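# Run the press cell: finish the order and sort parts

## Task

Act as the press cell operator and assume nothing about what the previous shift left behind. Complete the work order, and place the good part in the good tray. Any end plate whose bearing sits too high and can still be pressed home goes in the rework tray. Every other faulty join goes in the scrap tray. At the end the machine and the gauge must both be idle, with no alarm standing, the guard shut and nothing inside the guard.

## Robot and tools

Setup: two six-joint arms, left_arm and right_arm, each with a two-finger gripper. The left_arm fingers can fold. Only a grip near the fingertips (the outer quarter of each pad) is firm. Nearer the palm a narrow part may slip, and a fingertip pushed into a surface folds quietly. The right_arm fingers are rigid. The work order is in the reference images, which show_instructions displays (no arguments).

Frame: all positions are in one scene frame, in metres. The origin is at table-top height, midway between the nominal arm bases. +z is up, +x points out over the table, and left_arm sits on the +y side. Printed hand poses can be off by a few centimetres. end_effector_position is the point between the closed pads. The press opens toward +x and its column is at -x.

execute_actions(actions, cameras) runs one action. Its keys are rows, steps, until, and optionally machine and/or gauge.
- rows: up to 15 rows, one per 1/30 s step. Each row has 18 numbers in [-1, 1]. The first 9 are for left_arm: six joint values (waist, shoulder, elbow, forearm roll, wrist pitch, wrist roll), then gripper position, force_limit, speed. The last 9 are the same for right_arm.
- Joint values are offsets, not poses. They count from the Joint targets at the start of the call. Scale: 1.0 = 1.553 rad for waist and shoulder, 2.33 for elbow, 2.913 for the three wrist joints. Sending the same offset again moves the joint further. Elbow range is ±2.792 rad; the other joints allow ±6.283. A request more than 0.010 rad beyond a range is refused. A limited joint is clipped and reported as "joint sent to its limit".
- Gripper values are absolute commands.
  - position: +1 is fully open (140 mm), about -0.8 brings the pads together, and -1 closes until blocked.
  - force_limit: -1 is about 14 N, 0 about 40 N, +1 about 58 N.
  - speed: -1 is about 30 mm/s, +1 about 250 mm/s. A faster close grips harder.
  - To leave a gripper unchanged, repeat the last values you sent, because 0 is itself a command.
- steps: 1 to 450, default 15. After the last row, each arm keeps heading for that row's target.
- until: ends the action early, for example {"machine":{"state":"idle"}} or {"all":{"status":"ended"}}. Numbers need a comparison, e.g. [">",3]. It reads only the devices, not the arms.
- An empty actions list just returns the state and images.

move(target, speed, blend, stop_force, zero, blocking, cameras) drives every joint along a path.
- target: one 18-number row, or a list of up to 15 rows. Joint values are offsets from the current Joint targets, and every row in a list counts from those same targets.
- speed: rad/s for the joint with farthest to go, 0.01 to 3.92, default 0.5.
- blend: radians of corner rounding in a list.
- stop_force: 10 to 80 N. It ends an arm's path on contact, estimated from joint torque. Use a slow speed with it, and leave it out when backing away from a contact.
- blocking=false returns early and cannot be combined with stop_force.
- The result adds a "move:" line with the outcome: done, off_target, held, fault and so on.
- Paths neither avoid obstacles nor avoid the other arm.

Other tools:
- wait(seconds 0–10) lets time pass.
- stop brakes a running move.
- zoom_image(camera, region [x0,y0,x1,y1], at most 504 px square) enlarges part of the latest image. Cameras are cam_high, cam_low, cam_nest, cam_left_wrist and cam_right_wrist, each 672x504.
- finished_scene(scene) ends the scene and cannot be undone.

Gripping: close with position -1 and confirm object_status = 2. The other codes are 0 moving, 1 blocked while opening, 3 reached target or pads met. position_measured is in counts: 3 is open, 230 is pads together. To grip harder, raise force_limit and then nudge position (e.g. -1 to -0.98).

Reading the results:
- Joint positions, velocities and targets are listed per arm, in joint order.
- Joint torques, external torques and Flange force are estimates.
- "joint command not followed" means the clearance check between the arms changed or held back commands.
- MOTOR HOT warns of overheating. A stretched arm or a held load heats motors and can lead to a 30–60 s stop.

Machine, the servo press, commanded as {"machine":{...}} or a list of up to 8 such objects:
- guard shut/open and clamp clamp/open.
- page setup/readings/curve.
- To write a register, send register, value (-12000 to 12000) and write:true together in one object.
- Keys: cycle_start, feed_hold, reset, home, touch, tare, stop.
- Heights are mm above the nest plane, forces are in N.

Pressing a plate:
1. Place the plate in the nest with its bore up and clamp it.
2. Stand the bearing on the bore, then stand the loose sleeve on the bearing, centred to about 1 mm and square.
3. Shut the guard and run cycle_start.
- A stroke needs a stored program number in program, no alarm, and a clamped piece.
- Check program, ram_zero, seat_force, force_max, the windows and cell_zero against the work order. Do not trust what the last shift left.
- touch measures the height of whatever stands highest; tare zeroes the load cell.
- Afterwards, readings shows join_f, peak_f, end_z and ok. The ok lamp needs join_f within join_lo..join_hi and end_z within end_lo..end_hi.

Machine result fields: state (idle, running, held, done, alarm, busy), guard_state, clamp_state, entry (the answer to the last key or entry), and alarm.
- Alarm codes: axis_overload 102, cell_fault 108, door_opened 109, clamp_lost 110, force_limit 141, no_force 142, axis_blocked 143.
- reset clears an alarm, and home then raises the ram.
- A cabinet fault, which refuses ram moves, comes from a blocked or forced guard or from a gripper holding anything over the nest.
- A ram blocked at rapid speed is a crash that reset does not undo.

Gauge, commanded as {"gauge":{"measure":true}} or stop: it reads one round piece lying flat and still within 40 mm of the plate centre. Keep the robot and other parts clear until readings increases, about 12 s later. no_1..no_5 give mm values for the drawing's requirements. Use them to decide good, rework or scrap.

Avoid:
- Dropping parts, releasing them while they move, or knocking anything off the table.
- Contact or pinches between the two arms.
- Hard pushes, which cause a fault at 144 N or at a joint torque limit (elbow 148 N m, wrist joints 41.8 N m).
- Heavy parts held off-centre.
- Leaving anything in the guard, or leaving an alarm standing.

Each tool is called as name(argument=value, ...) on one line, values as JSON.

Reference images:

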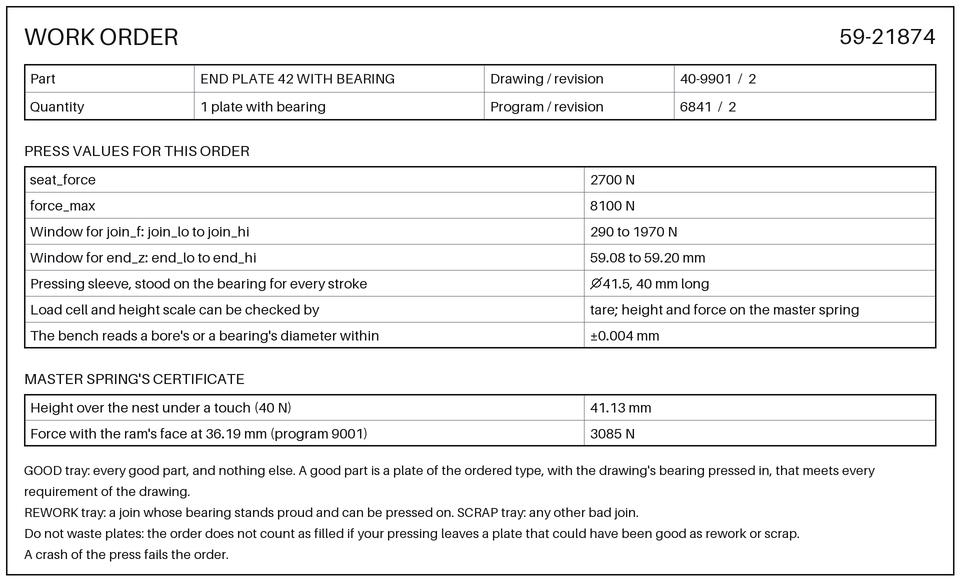

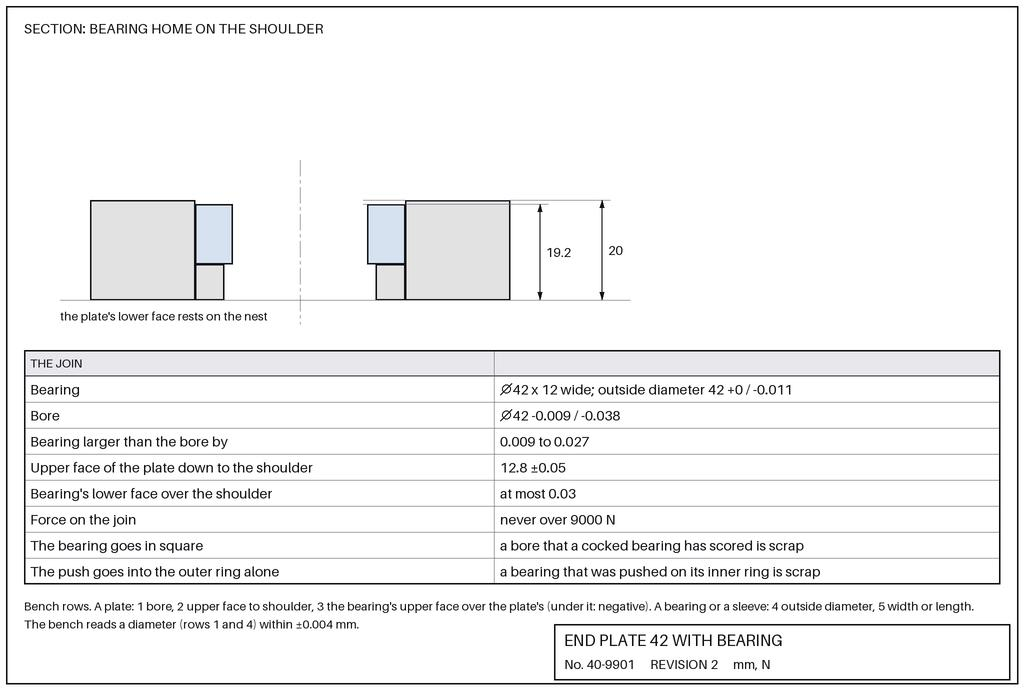

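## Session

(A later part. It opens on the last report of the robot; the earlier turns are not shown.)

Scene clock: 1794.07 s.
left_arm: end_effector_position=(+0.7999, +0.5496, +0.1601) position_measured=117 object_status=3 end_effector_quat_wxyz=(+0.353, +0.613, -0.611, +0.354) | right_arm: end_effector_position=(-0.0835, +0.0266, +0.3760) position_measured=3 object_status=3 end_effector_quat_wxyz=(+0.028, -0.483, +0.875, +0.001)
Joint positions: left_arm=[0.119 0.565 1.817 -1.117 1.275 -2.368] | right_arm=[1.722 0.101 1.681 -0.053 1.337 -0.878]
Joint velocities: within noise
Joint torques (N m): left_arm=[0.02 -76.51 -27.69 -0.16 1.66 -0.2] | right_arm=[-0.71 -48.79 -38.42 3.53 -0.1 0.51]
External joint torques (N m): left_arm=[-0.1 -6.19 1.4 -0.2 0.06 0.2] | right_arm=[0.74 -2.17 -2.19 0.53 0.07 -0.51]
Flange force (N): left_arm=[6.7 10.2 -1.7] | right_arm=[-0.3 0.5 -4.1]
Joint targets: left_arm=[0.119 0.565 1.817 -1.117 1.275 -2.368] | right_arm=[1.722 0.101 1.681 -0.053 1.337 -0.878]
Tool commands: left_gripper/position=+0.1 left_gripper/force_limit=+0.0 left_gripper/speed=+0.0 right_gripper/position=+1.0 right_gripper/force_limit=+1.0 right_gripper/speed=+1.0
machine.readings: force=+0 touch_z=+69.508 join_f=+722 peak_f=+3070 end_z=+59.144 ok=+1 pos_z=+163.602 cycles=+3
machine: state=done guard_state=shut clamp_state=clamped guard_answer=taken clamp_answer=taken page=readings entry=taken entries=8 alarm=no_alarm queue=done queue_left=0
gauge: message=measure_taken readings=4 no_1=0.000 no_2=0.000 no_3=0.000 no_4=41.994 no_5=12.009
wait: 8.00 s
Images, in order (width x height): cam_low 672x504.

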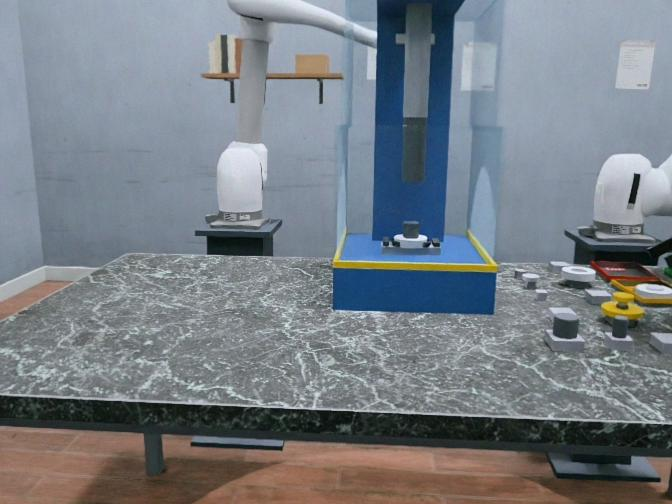

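execute_actions(actions=[{"machine":{"guard":"open"},"steps":120,"until":{"machine":{"guard_state":"open"}}}], cameras=[])

move(target=[-0.407,-0.1341,0.1295,-0.219,-0.1002,0.0328,0.1,0,0,0,0,0,0,0,0,1,1,1], speed=0.5, cameras=[])

move(target=[-0.1174,0.1327,-0.0435,-0.0990,-0.0034,0.0631,0.1,0,0,0,0,0,0,0,0,1,1,1], speed=0.12, stop_force=15, cameras=["cam_nest","cam_low","cam_left_wrist"])

Scene clock: 1809.40 s.
left_arm: end_effector_position=(+0.7999, +0.5496, +0.1601) position_measured=117 object_status=3 end_effector_quat_wxyz=(+0.353, +0.613, -0.611, +0.354) | right_arm: end_effector_position=(-0.0835, +0.0266, +0.3760) position_measured=3 object_status=3 end_effector_quat_wxyz=(+0.028, -0.483, +0.875, +0.001)
Joint positions: left_arm=[0.119 0.565 1.817 -1.117 1.275 -2.368] | right_arm=[1.722 0.101 1.681 -0.053 1.337 -0.878]
Joint velocities: within noise
Joint torques (N m): left_arm=[-0.26 -76.32 -27.84 -0.12 1.79 -0.1] | right_arm=[-1.14 -49.31 -38.87 3.58 -0.05 0.48]
External joint torques (N m): left_arm=[0.22 -6.23 1.7 -0.24 -0.08 0.1] | right_arm=[1.17 -1.69 -1.73 0.47 0.01 -0.48]
Flange force (N): left_arm=[6.6 10.8 -1.8] | right_arm=[0.2 1.0 -3.2]
Joint targets: left_arm=[0.119 0.565 1.817 -1.117 1.275 -2.368] | right_arm=[1.722 0.101 1.681 -0.053 1.337 -0.878]
Tool commands: left_gripper/position=+0.1 left_gripper/force_limit=+0.0 left_gripper/speed=+0.0 right_gripper/position=+1.0 right_gripper/force_limit=+1.0 right_gripper/speed=+1.0
machine.readings: force=+0 touch_z=+69.508 join_f=+722 peak_f=+3070 end_z=+59.144 ok=+1 pos_z=+163.602 cycles=+3
machine: state=done guard_state=open clamp_state=clamped guard_answer=taken clamp_answer=taken page=readings entry=taken entries=8 alarm=no_alarm queue=running queue_left=0
gauge: message=measure_taken readings=4 no_1=0.000 no_2=0.000 no_3=0.000 no_4=41.994 no_5=12.009
No camera images: "cameras" was empty.

Scene clock: 1811.17 s.
left_arm: end_effector_position=(+0.6006, +0.1590, +0.2360) position_measured=117 object_status=3 end_effector_quat_wxyz=(+0.405, +0.580, -0.578, +0.407) | right_arm: end_effector_position=(-0.0835, +0.0266, +0.3760) position_measured=3 object_status=3 end_effector_quat_wxyz=(+0.028, -0.483, +0.875, +0.001)
Joint positions: left_arm=[-0.513 0.357 2.118 -1.755 0.983 -2.272] | right_arm=[1.722 0.101 1.681 -0.053 1.337 -0.878]
Joint velocities: within noise
Joint torques (N m): left_arm=[0.68 -56.32 -25.68 -1.73 2 -0.05] | right_arm=[-1.03 -49.26 -38.65 3.56 -0.03 0.5]
External joint torques (N m): left_arm=[-0.72 -4.77 1.44 -0.19 0.02 0.05] | right_arm=[1.04 -1.6 -1.89 0.49 0 -0.5]
Flange force (N): left_arm=[4.9 8.4 -4.3] | right_arm=[-0.2 1.1 -3.4]
Joint targets: left_arm=[-0.513 0.357 2.118 -1.755 0.983 -2.272] | right_arm=[1.722 0.101 1.681 -0.053 1.337 -0.878]
machine.readings: force=+0 touch_z=+69.508 join_f=+722 peak_f=+3070 end_z=+59.144 ok=+1 pos_z=+163.602 cycles=+3
machine: state=done guard_state=open clamp_state=clamped guard_answer=taken clamp_answer=taken page=readings entry=taken entries=8 alarm=no_alarm queue=done queue_left=0
gauge: message=measure_taken readings=4 no_1=0.000 no_2=0.000 no_3=0.000 no_4=41.994 no_5=12.009
move: done
No camera images: "cameras" was empty.

Scene clock: 1814.40 s.
left_arm: end_effector_position=(+0.5996, +0.0214, +0.1676) position_measured=117 object_status=3 end_effector_quat_wxyz=(+0.425, +0.567, -0.562, +0.427) | right_arm: end_effector_position=(-0.0835, +0.0266, +0.3760) position_measured=3 object_status=3 end_effector_quat_wxyz=(+0.028, -0.483, +0.875, +0.001)
Joint positions: left_arm=[-0.696 0.563 2.017 -2.043 0.974 -2.089] | right_arm=[1.722 0.101 1.681 -0.053 1.337 -0.878]
Joint velocities: within noise
Joint torques (N m): left_arm=[0.38 -71.22 -22.87 -1.82 2.33 -0.1] | right_arm=[-1.3 -49.23 -38.89 3.57 -0.13 0.48]
External joint torques (N m): left_arm=[-0.48 -6.41 1.7 -0.35 0.03 0.1] | right_arm=[1.33 -1.65 -1.55 0.47 0.11 -0.48]
Flange force (N): left_arm=[7.2 8.8 -7.2] | right_arm=[0.6 1.1 -3.1]
Joint targets: left_arm=[-0.696 0.563 2.017 -2.043 0.974 -2.089] | right_arm=[1.722 0.101 1.681 -0.053 1.337 -0.878]
machine.readings: force=+0 touch_z=+69.508 join_f=+722 peak_f=+3070 end_z=+59.144 ok=+1 pos_z=+163.602 cycles=+3
machine: state=done guard_state=open clamp_state=clamped guard_answer=taken clamp_answer=taken page=readings entry=taken entries=8 alarm=no_alarm queue=done queue_left=0
gauge: message=measure_taken readings=4 no_1=0.000 no_2=0.000 no_3=0.000 no_4=41.994 no_5=12.009
move: done
Images, in order (width x height): cam_low 672x504, cam_nest 672x504, cam_left_wrist 672x504.

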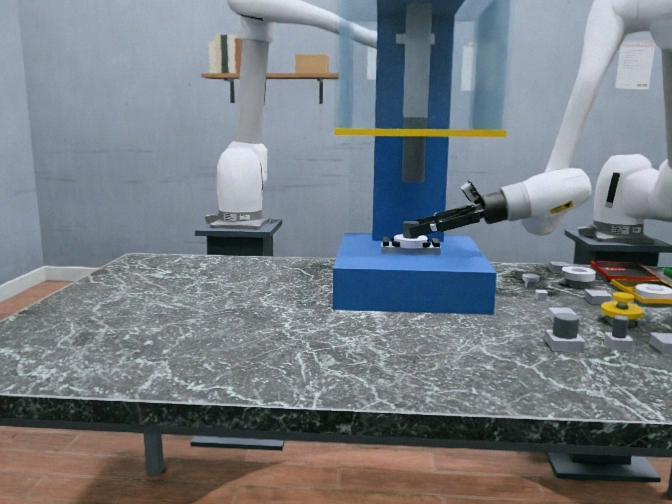

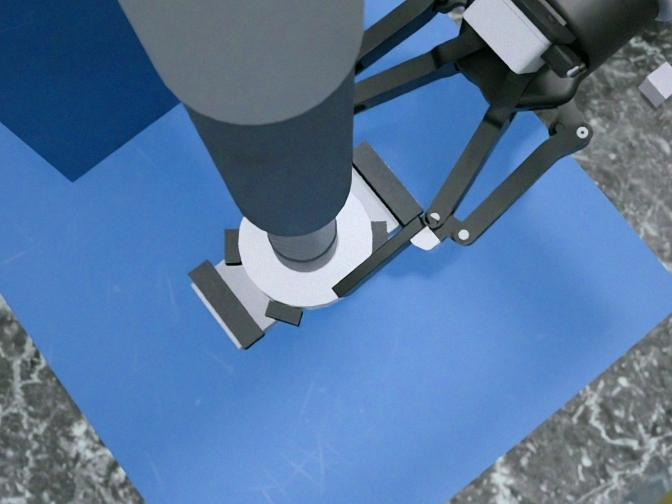

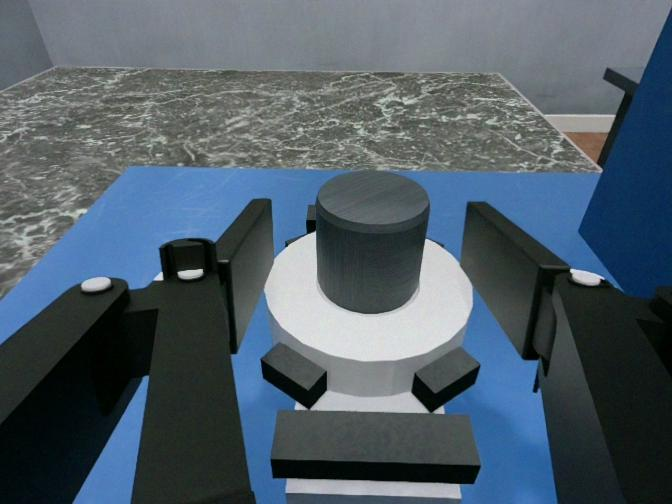

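move(target=[0,0,0,0,0,0,-1,0,-1,0,0,0,0,0,0,1,1,1], cameras=[])

move(target=[[0,-0.0184,-0.0024,0.0088,-0.0048,-0.0136,-1,0,-1,0,0,0,0,0,0,1,1,1],[0.1174,-0.1327,0.0435,0.0990,0.0034,-0.0631,-1,0,-1,0,0,0,0,0,0,1,1,1],[0.5306,-0.1361,0.0669,0.0423,-0.0209,-0.0339,-1,0,-1,0,0,0,0,0,0,1,1,1]], speed=[0.04,0.15,0.4], blend=[0.005,0.02,0], cameras=["cam_nest","cam_low","cam_left_wrist","cam_high"])

Scene clock: 1831.87 s.
left_arm: end_effector_position=(+0.5996, +0.0214, +0.1676) position_measured=170 object_status=0 end_effector_quat_wxyz=(+0.425, +0.567, -0.562, +0.427) | right_arm: end_effector_position=(-0.0835, +0.0266, +0.3760) position_measured=3 object_status=3 end_effector_quat_wxyz=(+0.028, -0.483, +0.875, +0.001)
Joint positions: left_arm=[-0.696 0.563 2.017 -2.043 0.974 -2.089] | right_arm=[1.722 0.101 1.681 -0.053 1.337 -0.878]
Joint velocities: within noise
Joint torques (N m): left_arm=[1.7 -70.42 -22.57 -2.13 1.58 -0.09] | right_arm=[-1.22 -48.94 -38.75 3.62 -0.05 0.52]
External joint torques (N m): left_arm=[-1.82 -7.16 1.2 -0.06 0.79 0.09] | right_arm=[1.23 -1.98 -1.78 0.43 0.02 -0.52]
Flange force (N): left_arm=[8.3 9.4 -6.6] | right_arm=[0.5 0.8 -3.4]
Joint targets: left_arm=[-0.696 0.563 2.017 -2.043 0.974 -2.089] | right_arm=[1.722 0.101 1.681 -0.053 1.337 -0.878]
machine.readings: force=+0 touch_z=+69.508 join_f=+722 peak_f=+3070 end_z=+59.144 ok=+1 pos_z=+163.602 cycles=+3
machine: state=done guard_state=open clamp_state=clamped guard_answer=taken clamp_answer=taken page=readings entry=taken entries=8 alarm=no_alarm queue=done queue_left=0
gauge: message=measure_taken readings=4 no_1=0.000 no_2=0.000 no_3=0.000 no_4=41.994 no_5=12.009
move: done
No camera images: "cameras" was empty.

Scene clock: 1836.60 s.
left_arm: end_effector_position=(+0.8413, +0.6007, +0.2204) position_measured=170 object_status=2 end_effector_quat_wxyz=(+0.218, +0.757, -0.312, +0.531) | right_arm: end_effector_position=(-0.0835, +0.0266, +0.3760) position_measured=3 object_status=3 end_effector_quat_wxyz=(+0.028, -0.483, +0.875, +0.001)
Joint positions: left_arm=[0.128 0.351 2.173 -1.92 0.913 -2.187] | right_arm=[1.722 0.101 1.681 -0.053 1.337 -0.878]
Joint velocities: within noise
Joint torques (N m): left_arm=[-0.91 -57.42 -26.72 -2.41 3.36 -0.13] | right_arm=[-0.73 -49.13 -38.73 3.57 -0.09 0.46]
External joint torques (N m): left_arm=[0.79 -1.85 3.69 0.31 -1.18 0.13] | right_arm=[0.76 -1.65 -1.66 0.47 0.07 -0.46]
Flange force (N): left_arm=[0.3 6.7 -5.9] | right_arm=[-0.1 0.5 -3.2]
Joint targets: left_arm=[0.128 0.351 2.173 -1.920 0.913 -2.187] | right_arm=[1.722 0.101 1.681 -0.053 1.337 -0.878]
machine.readings: force=+0 touch_z=+69.508 join_f=+722 peak_f=+3070 end_z=+59.144 ok=+1 pos_z=+163.602 cycles=+3
machine: state=done guard_state=open clamp_state=clamped guard_answer=taken clamp_answer=taken page=readings entry=taken entries=8 alarm=no_alarm queue=done queue_left=0
gauge: message=measure_taken readings=4 no_1=0.000 no_2=0.000 no_3=0.000 no_4=41.994 no_5=12.009
move: done
Images, in order (width x height): cam_high 672x504, cam_low 672x504, cam_nest 672x504, cam_left_wrist 672x504.

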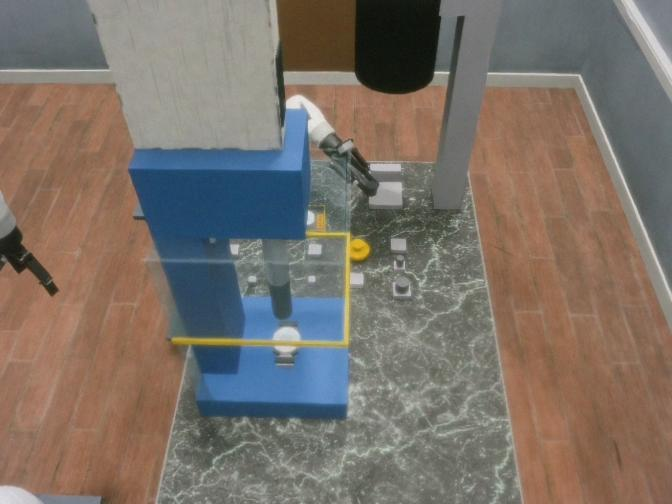

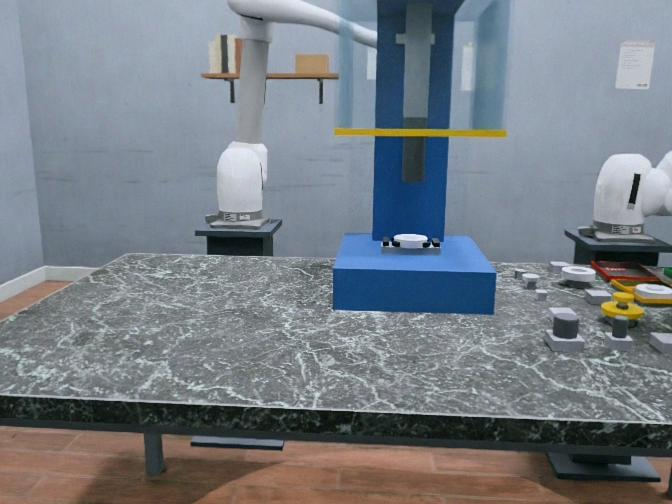

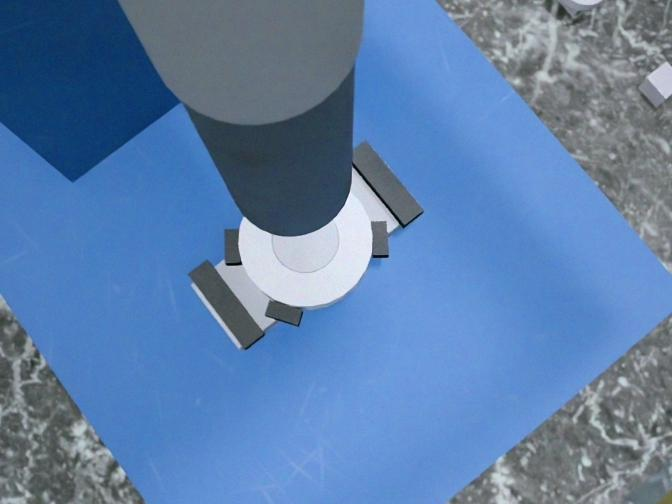

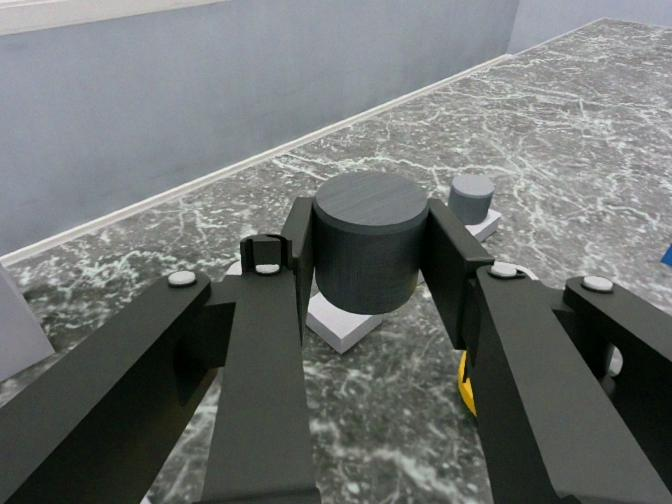

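move(target=[-0.1007,0.2233,-0.0575,-0.1089,0.0233,0.0977,-1,0,-1,0,0,0,0,0,0,1,1,1], speed=0.25, cameras=["cam_low","cam_left_wrist"])

zoom_image(camera="cam_low", region=[500, 230, 672, 360])

Scene clock: 1857.73 s.
left_arm: end_effector_position=(+0.9353, +0.5126, +0.0660) position_measured=170 object_status=2 end_effector_quat_wxyz=(+0.224, +0.748, -0.308, +0.543) | right_arm: end_effector_position=(-0.0835, +0.0266, +0.3760) position_measured=3 object_status=3 end_effector_quat_wxyz=(+0.028, -0.483, +0.875, +0.001)
Joint positions: left_arm=[-0.028 0.698 2.039 -2.237 0.981 -1.903] | right_arm=[1.722 0.101 1.681 -0.053 1.337 -0.878]
Joint velocities: within noise
Joint torques (N m): left_arm=[0.26 -80.5 -19.36 -1.94 4 -0.05] | right_arm=[-0.75 -49.08 -38.74 3.5 -0.11 0.49]
External joint torques (N m): left_arm=[-0.28 -2.96 3.78 0.15 -1.46 0.05] | right_arm=[0.77 -1.93 -1.9 0.56 0.07 -0.49]
Flange force (N): left_arm=[4.9 6.8 -7.0] | right_arm=[-0.1 0.4 -3.6]
Joint targets: left_arm=[-0.028 0.698 2.039 -2.237 0.981 -1.903] | right_arm=[1.722 0.101 1.681 -0.053 1.337 -0.878]
machine.readings: force=+0 touch_z=+69.508 join_f=+722 peak_f=+3070 end_z=+59.144 ok=+1 pos_z=+163.602 cycles=+3
machine: state=done guard_state=open clamp_state=clamped guard_answer=taken clamp_answer=taken page=readings entry=taken entries=8 alarm=no_alarm queue=done queue_left=0
gauge: message=measure_taken readings=4 no_1=0.000 no_2=0.000 no_3=0.000 no_4=41.994 no_5=12.009
move: done
Images, in order (width x height): cam_low 672x504, cam_left_wrist 672x504.

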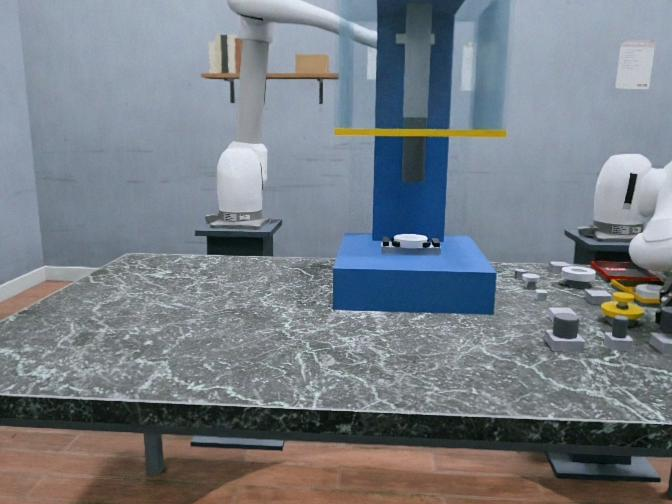

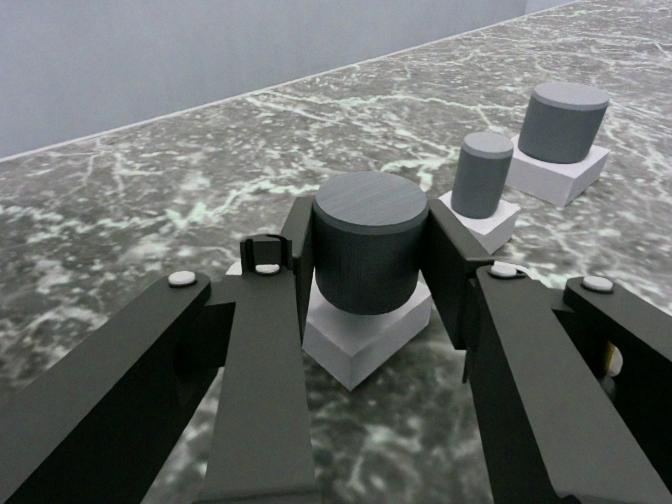

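Scaled by 2.930 from the camera's 672x504 image, which has a finer 960x720 frame.

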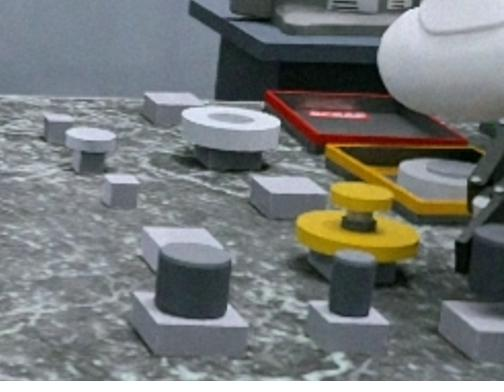

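move(target=[0,0.0216,-0.0013,-0.0054,0.0065,0.0098,-1,0,-1,0,0,0,0,0,0,1,1,1], speed=0.015, stop_force=10, cameras=["cam_low","cam_left_wrist"])

zoom_image(camera="cam_low", region=[622, 280, 672, 360])

Scene clock: 1863.23 s.
left_arm: end_effector_position=(+0.9354, +0.5125, +0.0515) position_measured=170 object_status=2 end_effector_quat_wxyz=(+0.224, +0.748, -0.308, +0.543) | right_arm: end_effector_position=(-0.0835, +0.0266, +0.3760) position_measured=3 object_status=3 end_effector_quat_wxyz=(+0.028, -0.483, +0.875, +0.001)
Joint positions: left_arm=[-0.028 0.723 2.037 -2.249 0.995 -1.882] | right_arm=[1.722 0.101 1.681 -0.053 1.337 -0.878]
Joint velocities: within noise
Joint torques (N m): left_arm=[-2.45 -68.46 -16.92 -1.59 -1.06 -0.13] | right_arm=[-0.99 -49.33 -38.92 3.49 -0.08 0.44]
External joint torques (N m): left_arm=[2.37 -16.24 2.15 -0.13 3.63 0.13] | right_arm=[1.01 -1.55 -1.55 0.55 0.05 -0.44]
Flange force (N): left_arm=[17.7 9.7 -22.9] | right_arm=[0.2 0.8 -2.9]
Joint targets: left_arm=[-0.028 0.723 2.037 -2.249 0.995 -1.882] | right_arm=[1.722 0.101 1.681 -0.053 1.337 -0.878]
machine.readings: force=+0 touch_z=+69.508 join_f=+722 peak_f=+3070 end_z=+59.144 ok=+1 pos_z=+163.602 cycles=+3
machine: state=done guard_state=open clamp_state=clamped guard_answer=taken clamp_answer=taken page=readings entry=taken entries=8 alarm=no_alarm queue=done queue_left=0
gauge: message=measure_taken readings=4 no_1=0.000 no_2=0.000 no_3=0.000 no_4=41.994 no_5=12.009
move: contact (left_arm)
Images, in order (width x height): cam_low 672x504, cam_left_wrist 672x504.

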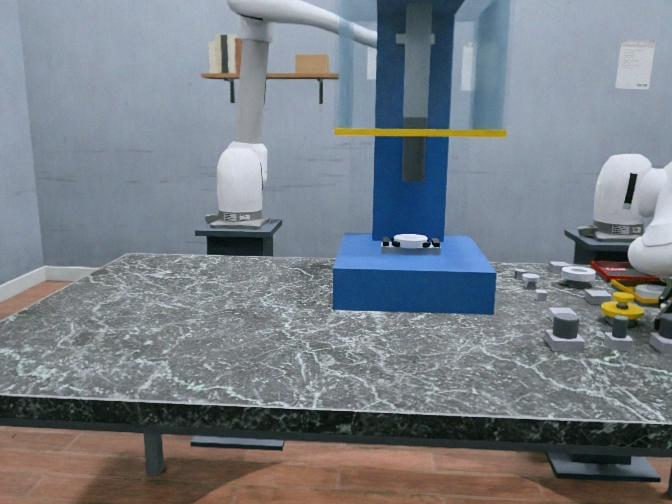

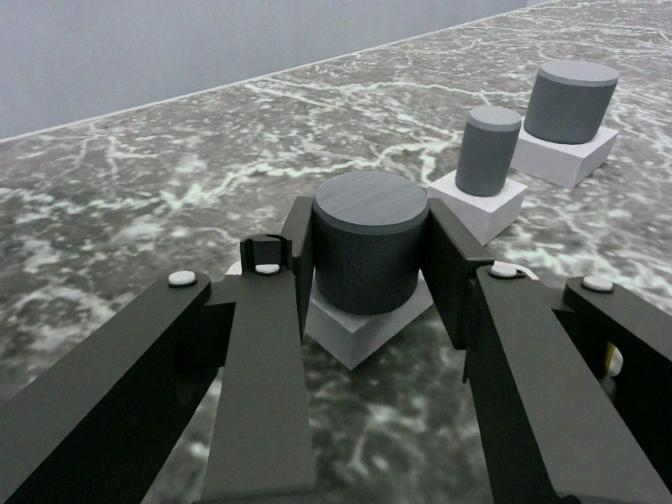

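Scaled by 6.300 from the camera's 672x504 image, which has a finer 960x720 frame.

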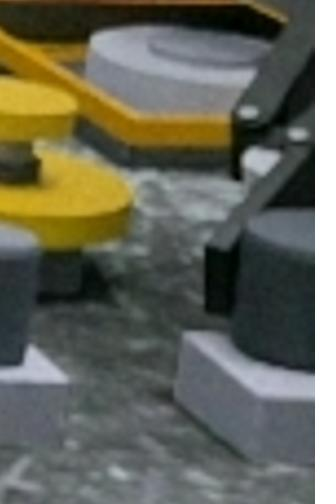

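execute_actions(actions=[{"rows":[[0,-0.0005,0,0.0002,-0.0001,-0.0002,-1,0,-1,0,0,0,0,0,0,1,1,1],[0,-0.0005,0,0.0002,-0.0001,-0.0002,-1,0,-1,0,0,0,0,0,0,1,1,1],[0,-0.0005,0,0.0002,-0.0001,-0.0002,0.1,0,0,0,0,0,0,0,0,1,1,1]],"steps":30}], cameras=[])

move(target=[[0.0551,-0.1118,0.0354,0.0546,-0.0186,-0.0424,0.1,0,0,0,0,0,0,0,0,1,1,1],[0.1004,-0.2395,0.0584,0.1129,-0.0282,-0.1047,0.1,0,0,0,0,0,0,0,0,1,1,1]], speed=[0.1,0.3], blend=[0.02,0], cameras=["cam_low","cam_left_wrist"])

zoom_image(camera="cam_low", region=[500, 230, 672, 360])

Scene clock: 1873.03 s.
left_arm: end_effector_position=(+0.9353, +0.5124, +0.0520) position_measured=117 object_status=3 end_effector_quat_wxyz=(+0.224, +0.748, -0.308, +0.543) | right_arm: end_effector_position=(-0.0835, +0.0266, +0.3760) position_measured=3 object_status=3 end_effector_quat_wxyz=(+0.028, -0.483, +0.875, +0.001)
Joint positions: left_arm=[-0.028 0.722 2.037 -2.248 0.994 -1.883] | right_arm=[1.722 0.101 1.681 -0.053 1.337 -0.878]
Joint velocities: within noise
Joint torques (N m): left_arm=[0.14 -78.02 -16.7 -1.47 2.53 -0.07] | right_arm=[-0.84 -49.3 -38.78 3.5 -0.09 0.47]
External joint torques (N m): left_arm=[-0.29 -6.41 1.93 -0.25 0.03 0.08] | right_arm=[0.87 -1.53 -1.59 0.53 0.07 -0.47]
Flange force (N): left_arm=[8.6 6.8 -8.2] | right_arm=[0.0 0.7 -3.0]
Joint targets: left_arm=[-0.028 0.722 2.037 -2.248 0.994 -1.883] | right_arm=[1.722 0.101 1.681 -0.053 1.337 -0.878]
machine.readings: force=+0 touch_z=+69.508 join_f=+722 peak_f=+3070 end_z=+59.144 ok=+1 pos_z=+163.602 cycles=+3
machine: state=done guard_state=open clamp_state=clamped guard_answer=taken clamp_answer=taken page=readings entry=taken entries=8 alarm=no_alarm queue=done queue_left=0
gauge: message=measure_taken readings=4 no_1=0.000 no_2=0.000 no_3=0.000 no_4=41.994 no_5=12.009
No camera images: "cameras" was empty.

Scene clock: 1875.83 s.
left_arm: end_effector_position=(+0.8413, +0.6004, +0.2214) position_measured=117 object_status=3 end_effector_quat_wxyz=(+0.218, +0.757, -0.312, +0.531) | right_arm: end_effector_position=(-0.0835, +0.0266, +0.3760) position_measured=3 object_status=3 end_effector_quat_wxyz=(+0.028, -0.483, +0.875, +0.001)
Joint positions: left_arm=[0.128 0.35 2.173 -1.92 0.912 -2.188] | right_arm=[1.722 0.101 1.681 -0.053 1.337 -0.878]
Joint velocities: within noise
Joint torques (N m): left_arm=[0.35 -54.07 -24.46 -1.91 2.15 -0.07] | right_arm=[-1.36 -48.84 -39.02 3.57 -0.09 0.49]
External joint torques (N m): left_arm=[-0.42 -5.04 1.41 -0.18 0.01 0.07] | right_arm=[1.39 -1.95 -1.41 0.47 0.07 -0.49]
Flange force (N): left_arm=[5.2 7.8 -6.0] | right_arm=[1.2 0.7 -3.0]
Joint targets: left_arm=[0.128 0.350 2.173 -1.919 0.912 -2.188] | right_arm=[1.722 0.101 1.681 -0.053 1.337 -0.878]
machine.readings: force=+0 touch_z=+69.508 join_f=+722 peak_f=+3070 end_z=+59.144 ok=+1 pos_z=+163.602 cycles=+3
machine: state=done guard_state=open clamp_state=clamped guard_answer=taken clamp_answer=taken page=readings entry=taken entries=8 alarm=no_alarm queue=done queue_left=0
gauge: message=measure_taken readings=4 no_1=0.000 no_2=0.000 no_3=0.000 no_4=41.994 no_5=12.009
move: done
Images, in order (width x height): cam_low 672x504, cam_left_wrist 672x504.

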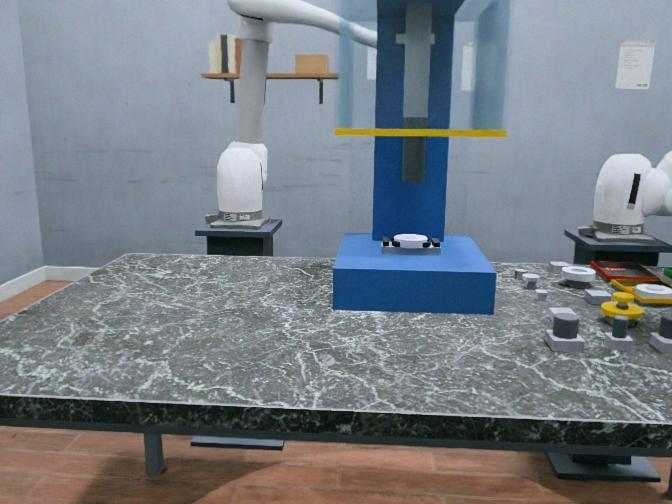

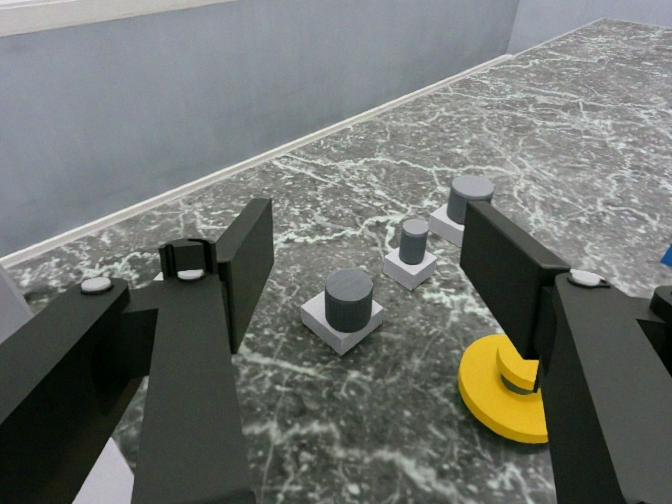

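Scaled by 2.930 from the camera's 672x504 image, which has a finer 960x720 frame.

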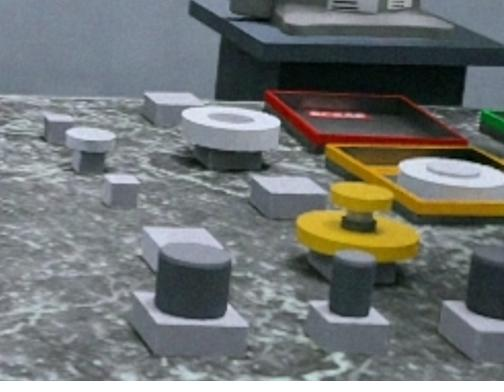

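execute_actions(actions=[{"machine":{"clamp":"open"},"rows":[[0,0,0,0,0,0,0.5,0,0,0,0,0,0,0,0,1,1,1]],"steps":30}], cameras=[])

move(target=[[-0.3758,-0.0751,-0.0327,0.1634,-0.0037,-0.1243,0.5,0,0,0,0,0,0,0,0,1,1,1],[-0.5609,0.0717,-0.1003,0.0688,-0.0725,-0.0901,0.5,0,0,0,0,0,0,0,0,1,1,1]], speed=[0.5,0.3], blend=[0.05,0], cameras=[])

move(target=[-0.0006,0.0339,0.0063,-0.0266,0.0045,0.0352,0.5,0,0,0,0,0,0,0,0,1,1,1], speed=0.05, stop_force=12, cameras=["cam_nest","cam_low","cam_left_wrist"])

Scene clock: 1887.63 s.
left_arm: end_effector_position=(+0.8413, +0.6005, +0.2215) position_measured=66 object_status=3 end_effector_quat_wxyz=(+0.218, +0.757, -0.312, +0.531) | right_arm: end_effector_position=(-0.0835, +0.0266, +0.3760) position_measured=3 object_status=3 end_effector_quat_wxyz=(+0.028, -0.483, +0.875, +0.001)
Joint positions: left_arm=[0.128 0.35 2.173 -1.919 0.912 -2.188] | right_arm=[1.722 0.101 1.681 -0.053 1.337 -0.878]
Joint velocities: within noise
Joint torques (N m): left_arm=[-0.03 -54.74 -24.64 -1.82 2.18 -0.07] | right_arm=[-1.05 -49.24 -38.81 3.62 -0.13 0.48]
External joint torques (N m): left_arm=[-0.04 -4.79 1.33 -0.29 -0.02 0.07] | right_arm=[1.06 -1.58 -1.66 0.43 0.1 -0.48]
Flange force (N): left_arm=[4.7 7.1 -6.0] | right_arm=[0.1 0.9 -3.2]
Joint targets: left_arm=[0.128 0.350 2.173 -1.919 0.912 -2.188] | right_arm=[1.722 0.101 1.681 -0.053 1.337 -0.878]
machine.readings: force=+0 touch_z=+69.508 join_f=+722 peak_f=+3070 end_z=+59.144 ok=+1 pos_z=+163.602 cycles=+3
machine: state=idle guard_state=open clamp_state=open guard_answer=taken clamp_answer=taken page=readings entry=taken entries=8 alarm=no_alarm queue=running queue_left=0
gauge: message=measure_taken readings=4 no_1=0.000 no_2=0.000 no_3=0.000 no_4=41.994 no_5=12.009
No camera images: "cameras" was empty.

Scene clock: 1890.20 s.
left_arm: end_effector_position=(+0.5986, +0.0127, +0.1849) position_measured=66 object_status=3 end_effector_quat_wxyz=(+0.353, +0.613, -0.611, +0.355) | right_arm: end_effector_position=(-0.0835, +0.0266, +0.3760) position_measured=3 object_status=3 end_effector_quat_wxyz=(+0.028, -0.483, +0.875, +0.001)
Joint positions: left_arm=[-0.743 0.461 1.939 -1.719 0.701 -2.45] | right_arm=[1.722 0.101 1.681 -0.053 1.337 -0.878]
Joint velocities: within noise
Joint torques (N m): left_arm=[0.05 -68.38 -28.73 -1.4 1.57 -0.1] | right_arm=[-1.14 -49.08 -38.8 3.54 -0.08 0.51]
External joint torques (N m): left_arm=[-0.03 -6.06 1.33 -0.25 -0.02 0.1] | right_arm=[1.16 -1.82 -1.75 0.52 0.05 -0.51]
Flange force (N): left_arm=[2.5 8.1 -8.5] | right_arm=[0.3 0.9 -3.3]
Joint targets: left_arm=[-0.743 0.461 1.939 -1.719 0.701 -2.450] | right_arm=[1.722 0.101 1.681 -0.053 1.337 -0.878]
machine.readings: force=+0 touch_z=+69.508 join_f=+722 peak_f=+3070 end_z=+59.144 ok=+1 pos_z=+163.602 cycles=+3
machine: state=idle guard_state=open clamp_state=open guard_answer=taken clamp_answer=taken page=readings entry=taken entries=8 alarm=no_alarm queue=done queue_left=0
gauge: message=measure_taken readings=4 no_1=0.000 no_2=0.000 no_3=0.000 no_4=41.994 no_5=12.009
move: done
No camera images: "cameras" was empty.

Scene clock: 1892.97 s.
left_arm: end_effector_position=(+0.5980, +0.0119, +0.1452) position_measured=66 object_status=3 end_effector_quat_wxyz=(+0.353, +0.612, -0.612, +0.355) | right_arm: end_effector_position=(-0.0835, +0.0266, +0.3760) position_measured=3 object_status=3 end_effector_quat_wxyz=(+0.028, -0.483, +0.875, +0.001)
Joint positions: left_arm=[-0.744 0.514 1.954 -1.797 0.714 -2.347] | right_arm=[1.722 0.101 1.681 -0.053 1.337 -0.878]
Joint velocities: within noise
Joint torques (N m): left_arm=[0.29 -71 -26.55 -1.52 1.72 -0.13] | right_arm=[-0.25 -49.35 -38.77 3.57 -0.12 0.49]
External joint torques (N m): left_arm=[-0.39 -5.94 1.43 -0.22 0.03 0.13] | right_arm=[0.28 -1.62 -1.83 0.49 0.09 -0.49]
Flange force (N): left_arm=[3.2 8.2 -8.2] | right_arm=[-0.9 0.1 -3.4]
Joint targets: left_arm=[-0.744 0.514 1.954 -1.797 0.714 -2.347] | right_arm=[1.722 0.101 1.681 -0.053 1.337 -0.878]
machine.readings: force=+0 touch_z=+69.508 join_f=+722 peak_f=+3070 end_z=+59.144 ok=+1 pos_z=+163.602 cycles=+3
machine: state=idle guard_state=open clamp_state=open guard_answer=taken clamp_answer=taken page=readings entry=taken entries=8 alarm=no_alarm queue=done queue_left=0
gauge: message=measure_taken readings=4 no_1=0.000 no_2=0.000 no_3=0.000 no_4=41.994 no_5=12.009
move: done
Images, in order (width x height): cam_low 672x504, cam_nest 672x504, cam_left_wrist 672x504.

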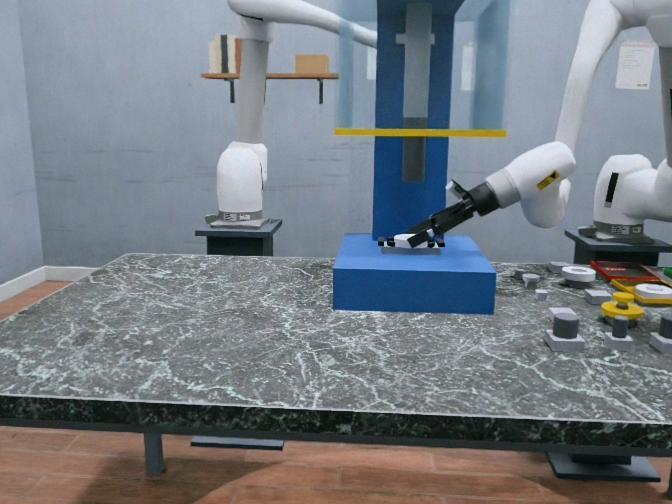

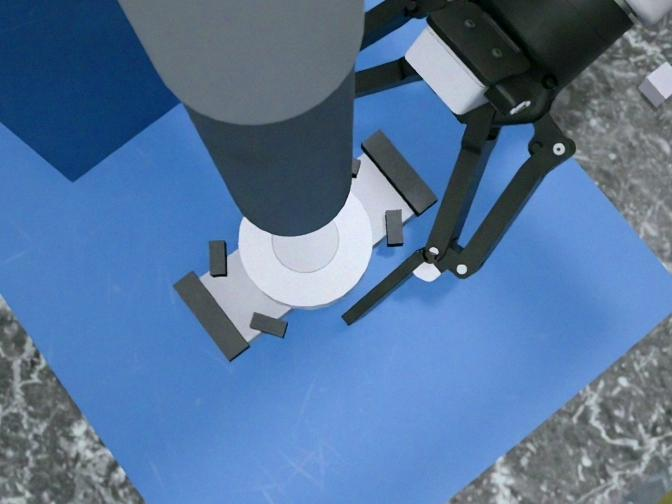

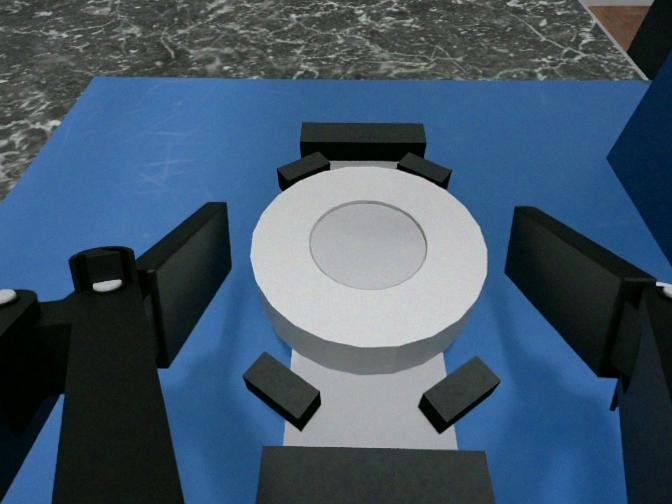

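move(target=[0,0,0,0,0,0,-1,0,-1,0,0,0,0,0,0,1,1,1], cameras=[])

move(target=[[0.0006,-0.0339,-0.0063,0.0266,-0.0045,-0.0352,-1,0,-1,0,0,0,0,0,0,1,1,1],[0.1857,-0.1807,0.0612,0.1215,0.0642,-0.0698,-1,0,-1,0,0,0,0,0,0,1,1,1],[0.4879,-0.2484,0.1906,-0.4518,-0.0968,0.2599,-1,0,-1,0,0,0,0,0,0,1,1,1]], speed=[0.06,0.25,0.5], blend=[0.01,0.03,0], cameras=["cam_nest","cam_left_wrist"])

Scene clock: 1900.23 s.
left_arm: end_effector_position=(+0.5980, +0.0119, +0.1452) position_measured=104 object_status=0 end_effector_quat_wxyz=(+0.353, +0.612, -0.612, +0.355) | right_arm: end_effector_position=(-0.0835, +0.0266, +0.3760) position_measured=3 object_status=3 end_effector_quat_wxyz=(+0.028, -0.483, +0.875, +0.001)
Joint positions: left_arm=[-0.744 0.514 1.954 -1.797 0.714 -2.347] | right_arm=[1.722 0.101 1.681 -0.053 1.337 -0.878]
Joint velocities: within noise
Joint torques (N m): left_arm=[-7.06 -61.96 -22.82 -0.28 1.7 -0.35] | right_arm=[-0.86 -48.84 -38.76 3.58 -0.1 0.49]
External joint torques (N m): left_arm=[6.94 -14.9 -2.21 -1.47 0.05 0.35] | right_arm=[0.87 -1.97 -1.7 0.46 0.08 -0.49]
Flange force (N): left_arm=[7.5 4.9 -21.6] | right_arm=[0.3 0.3 -3.4]
Joint targets: left_arm=[-0.744 0.514 1.954 -1.797 0.714 -2.347] | right_arm=[1.722 0.101 1.681 -0.053 1.337 -0.878]
machine.readings: force=+0 touch_z=+69.508 join_f=+722 peak_f=+3070 end_z=+59.144 ok=+1 pos_z=+163.602 cycles=+3
machine: state=idle guard_state=open clamp_state=open guard_answer=taken clamp_answer=taken page=readings entry=taken entries=8 alarm=no_alarm queue=done queue_left=0
gauge: message=measure_taken readings=4 no_1=0.000 no_2=0.000 no_3=0.000 no_4=41.994 no_5=12.009
move: done
No camera images: "cameras" was empty.

Scene clock: 1906.87 s.
left_arm: end_effector_position=(+0.7810, +0.7581, +0.2005) position_measured=104 object_status=2 end_effector_quat_wxyz=(-0.001, +0.866, +0.002, +0.500) | right_arm: end_effector_position=(-0.0835, +0.0266, +0.3760) position_measured=3 object_status=3 end_effector_quat_wxyz=(+0.028, -0.483, +0.875, +0.001)
Joint positions: left_arm=[0.014 0.128 2.398 -3.113 0.432 -1.59] | right_arm=[1.722 0.101 1.681 -0.053 1.337 -0.878]
Joint velocities: within noise
Joint torques (N m): left_arm=[-0.26 -38.19 -30.45 -2.38 3.46 -0.04] | right_arm=[-0.38 -49 -39.09 3.59 -0.08 0.47]
External joint torques (N m): left_arm=[0.22 -2.34 3.16 -0.19 -0.99 0.04] | right_arm=[0.38 -1.73 -1.36 0.45 0.05 -0.47]
Flange force (N): left_arm=[0.2 1.5 -9.7] | right_arm=[0.0 -0.4 -2.7]
Joint targets: left_arm=[0.014 0.128 2.398 -3.113 0.432 -1.590] | right_arm=[1.722 0.101 1.681 -0.053 1.337 -0.878]
machine.readings: force=+0 touch_z=+69.508 join_f=+722 peak_f=+3070 end_z=+59.144 ok=+1 pos_z=+163.602 cycles=+3
machine: state=idle guard_state=open clamp_state=open guard_answer=taken clamp_answer=taken page=readings entry=taken entries=8 alarm=no_alarm queue=done queue_left=0
gauge: message=measure_taken readings=4 no_1=0.000 no_2=0.000 no_3=0.000 no_4=41.994 no_5=12.009
move: done
Images, in order (width x height): cam_nest 672x504, cam_left_wrist 672x504.

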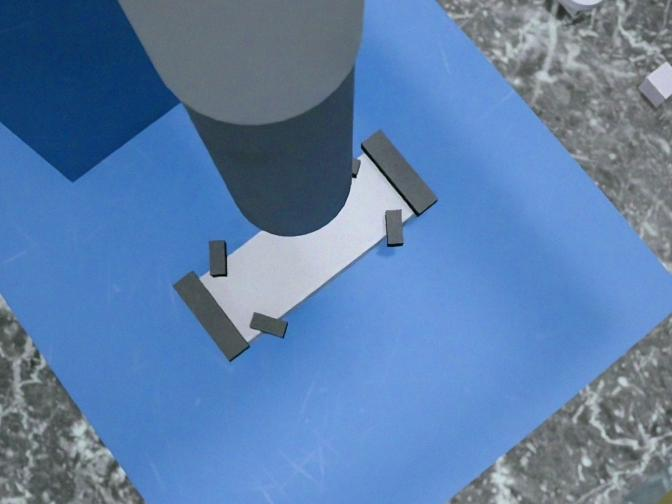

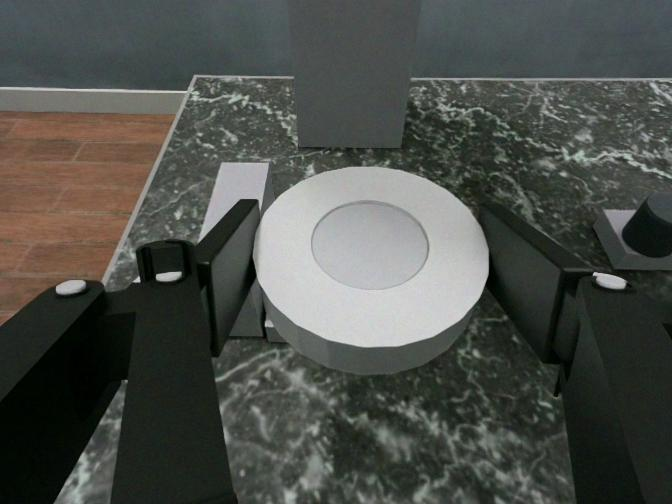

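move(target=[-0.0255,0.2224,-0.0771,-0.0234,0.0568,0.0134,-1,0,-1,0,0,0,0,0,0,1,1,1], speed=0.25, cameras=[])

move(target=[-0.0114,0.0567,0.0018,-0.0070,0.0321,0.0016,-1,0,-1,0,0,0,0,0,0,1,1,1], speed=0.03, stop_force=12, cameras=["cam_left_wrist","cam_high"])

Scene clock: 1913.17 s.
left_arm: end_effector_position=(+0.9060, +0.7394, +0.0902) position_measured=104 object_status=2 end_effector_quat_wxyz=(-0.001, +0.866, +0.002, +0.500) | right_arm: end_effector_position=(-0.0835, +0.0266, +0.3760) position_measured=3 object_status=3 end_effector_quat_wxyz=(+0.028, -0.483, +0.875, +0.001)
Joint positions: left_arm=[-0.026 0.473 2.218 -3.181 0.598 -1.551] | right_arm=[1.722 0.101 1.681 -0.053 1.337 -0.878]
Joint velocities: within noise
Joint torques (N m): left_arm=[-0.13 -67.57 -24.45 -1.59 3.36 -0.11] | right_arm=[-1.08 -49.2 -38.98 3.6 -0.05 0.54]
External joint torques (N m): left_arm=[0.07 -1.8 3.25 -0.29 -0.91 0.11] | right_arm=[1.1 -1.69 -1.54 0.45 0.02 -0.54]
Flange force (N): left_arm=[0.5 1.1 -8.2] | right_arm=[0.4 0.7 -2.9]
Joint targets: left_arm=[-0.026 0.473 2.218 -3.181 0.598 -1.551] | right_arm=[1.722 0.101 1.681 -0.053 1.337 -0.878]
machine.readings: force=+0 touch_z=+69.508 join_f=+722 peak_f=+3070 end_z=+59.144 ok=+1 pos_z=+163.602 cycles=+3
machine: state=idle guard_state=open clamp_state=open guard_answer=taken clamp_answer=taken page=readings entry=taken entries=8 alarm=no_alarm queue=done queue_left=0
gauge: message=measure_taken readings=4 no_1=0.000 no_2=0.000 no_3=0.000 no_4=41.994 no_5=12.009
move: done
No camera images: "cameras" was empty.

Scene clock: 1916.70 s.
left_arm: end_effector_position=(+0.9067, +0.7315, +0.0501) position_measured=104 object_status=2 end_effector_quat_wxyz=(-0.001, +0.866, +0.002, +0.501) | right_arm: end_effector_position=(-0.0835, +0.0266, +0.3760) position_measured=3 object_status=3 end_effector_quat_wxyz=(+0.028, -0.483, +0.875, +0.001)
Joint positions: left_arm=[-0.041 0.549 2.222 -3.198 0.678 -1.547] | right_arm=[1.722 0.101 1.681 -0.053 1.337 -0.878]
Joint velocities: within noise
Joint torques (N m): left_arm=[-2.45 -53.37 -19.4 -0.72 -1.5 -0.75] | right_arm=[-0.97 -49.28 -38.97 3.6 -0.11 0.54]
External joint torques (N m): left_arm=[2.39 -20.05 1.14 -0.84 3.96 0.75] | right_arm=[1.01 -1.72 -1.57 0.46 0.08 -0.54]
Flange force (N): left_arm=[15.8 -0.8 -33.8] | right_arm=[0.3 0.6 -3.1]
Joint targets: left_arm=[-0.041 0.549 2.222 -3.198 0.678 -1.547] | right_arm=[1.722 0.101 1.681 -0.053 1.337 -0.878]
machine.readings: force=+0 touch_z=+69.508 join_f=+722 peak_f=+3070 end_z=+59.144 ok=+1 pos_z=+163.602 cycles=+3
machine: state=idle guard_state=open clamp_state=open guard_answer=taken clamp_answer=taken page=readings entry=taken entries=8 alarm=no_alarm queue=done queue_left=0
gauge: message=measure_taken readings=4 no_1=0.000 no_2=0.000 no_3=0.000 no_4=41.994 no_5=12.009
move: contact (left_arm); left_arm: the wrist pitch is farthest, 0.013 rad from its target
Images, in order (width x height): cam_high 672x504, cam_left_wrist 672x504.

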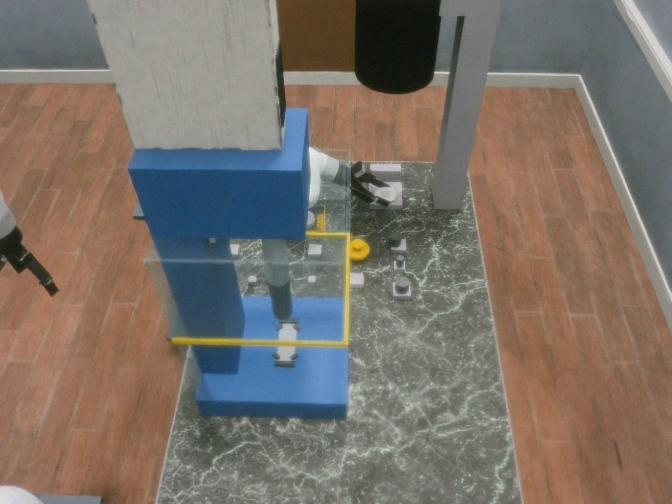

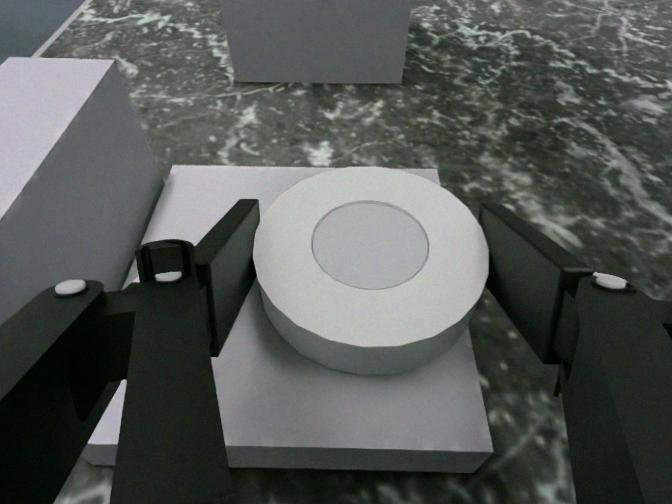

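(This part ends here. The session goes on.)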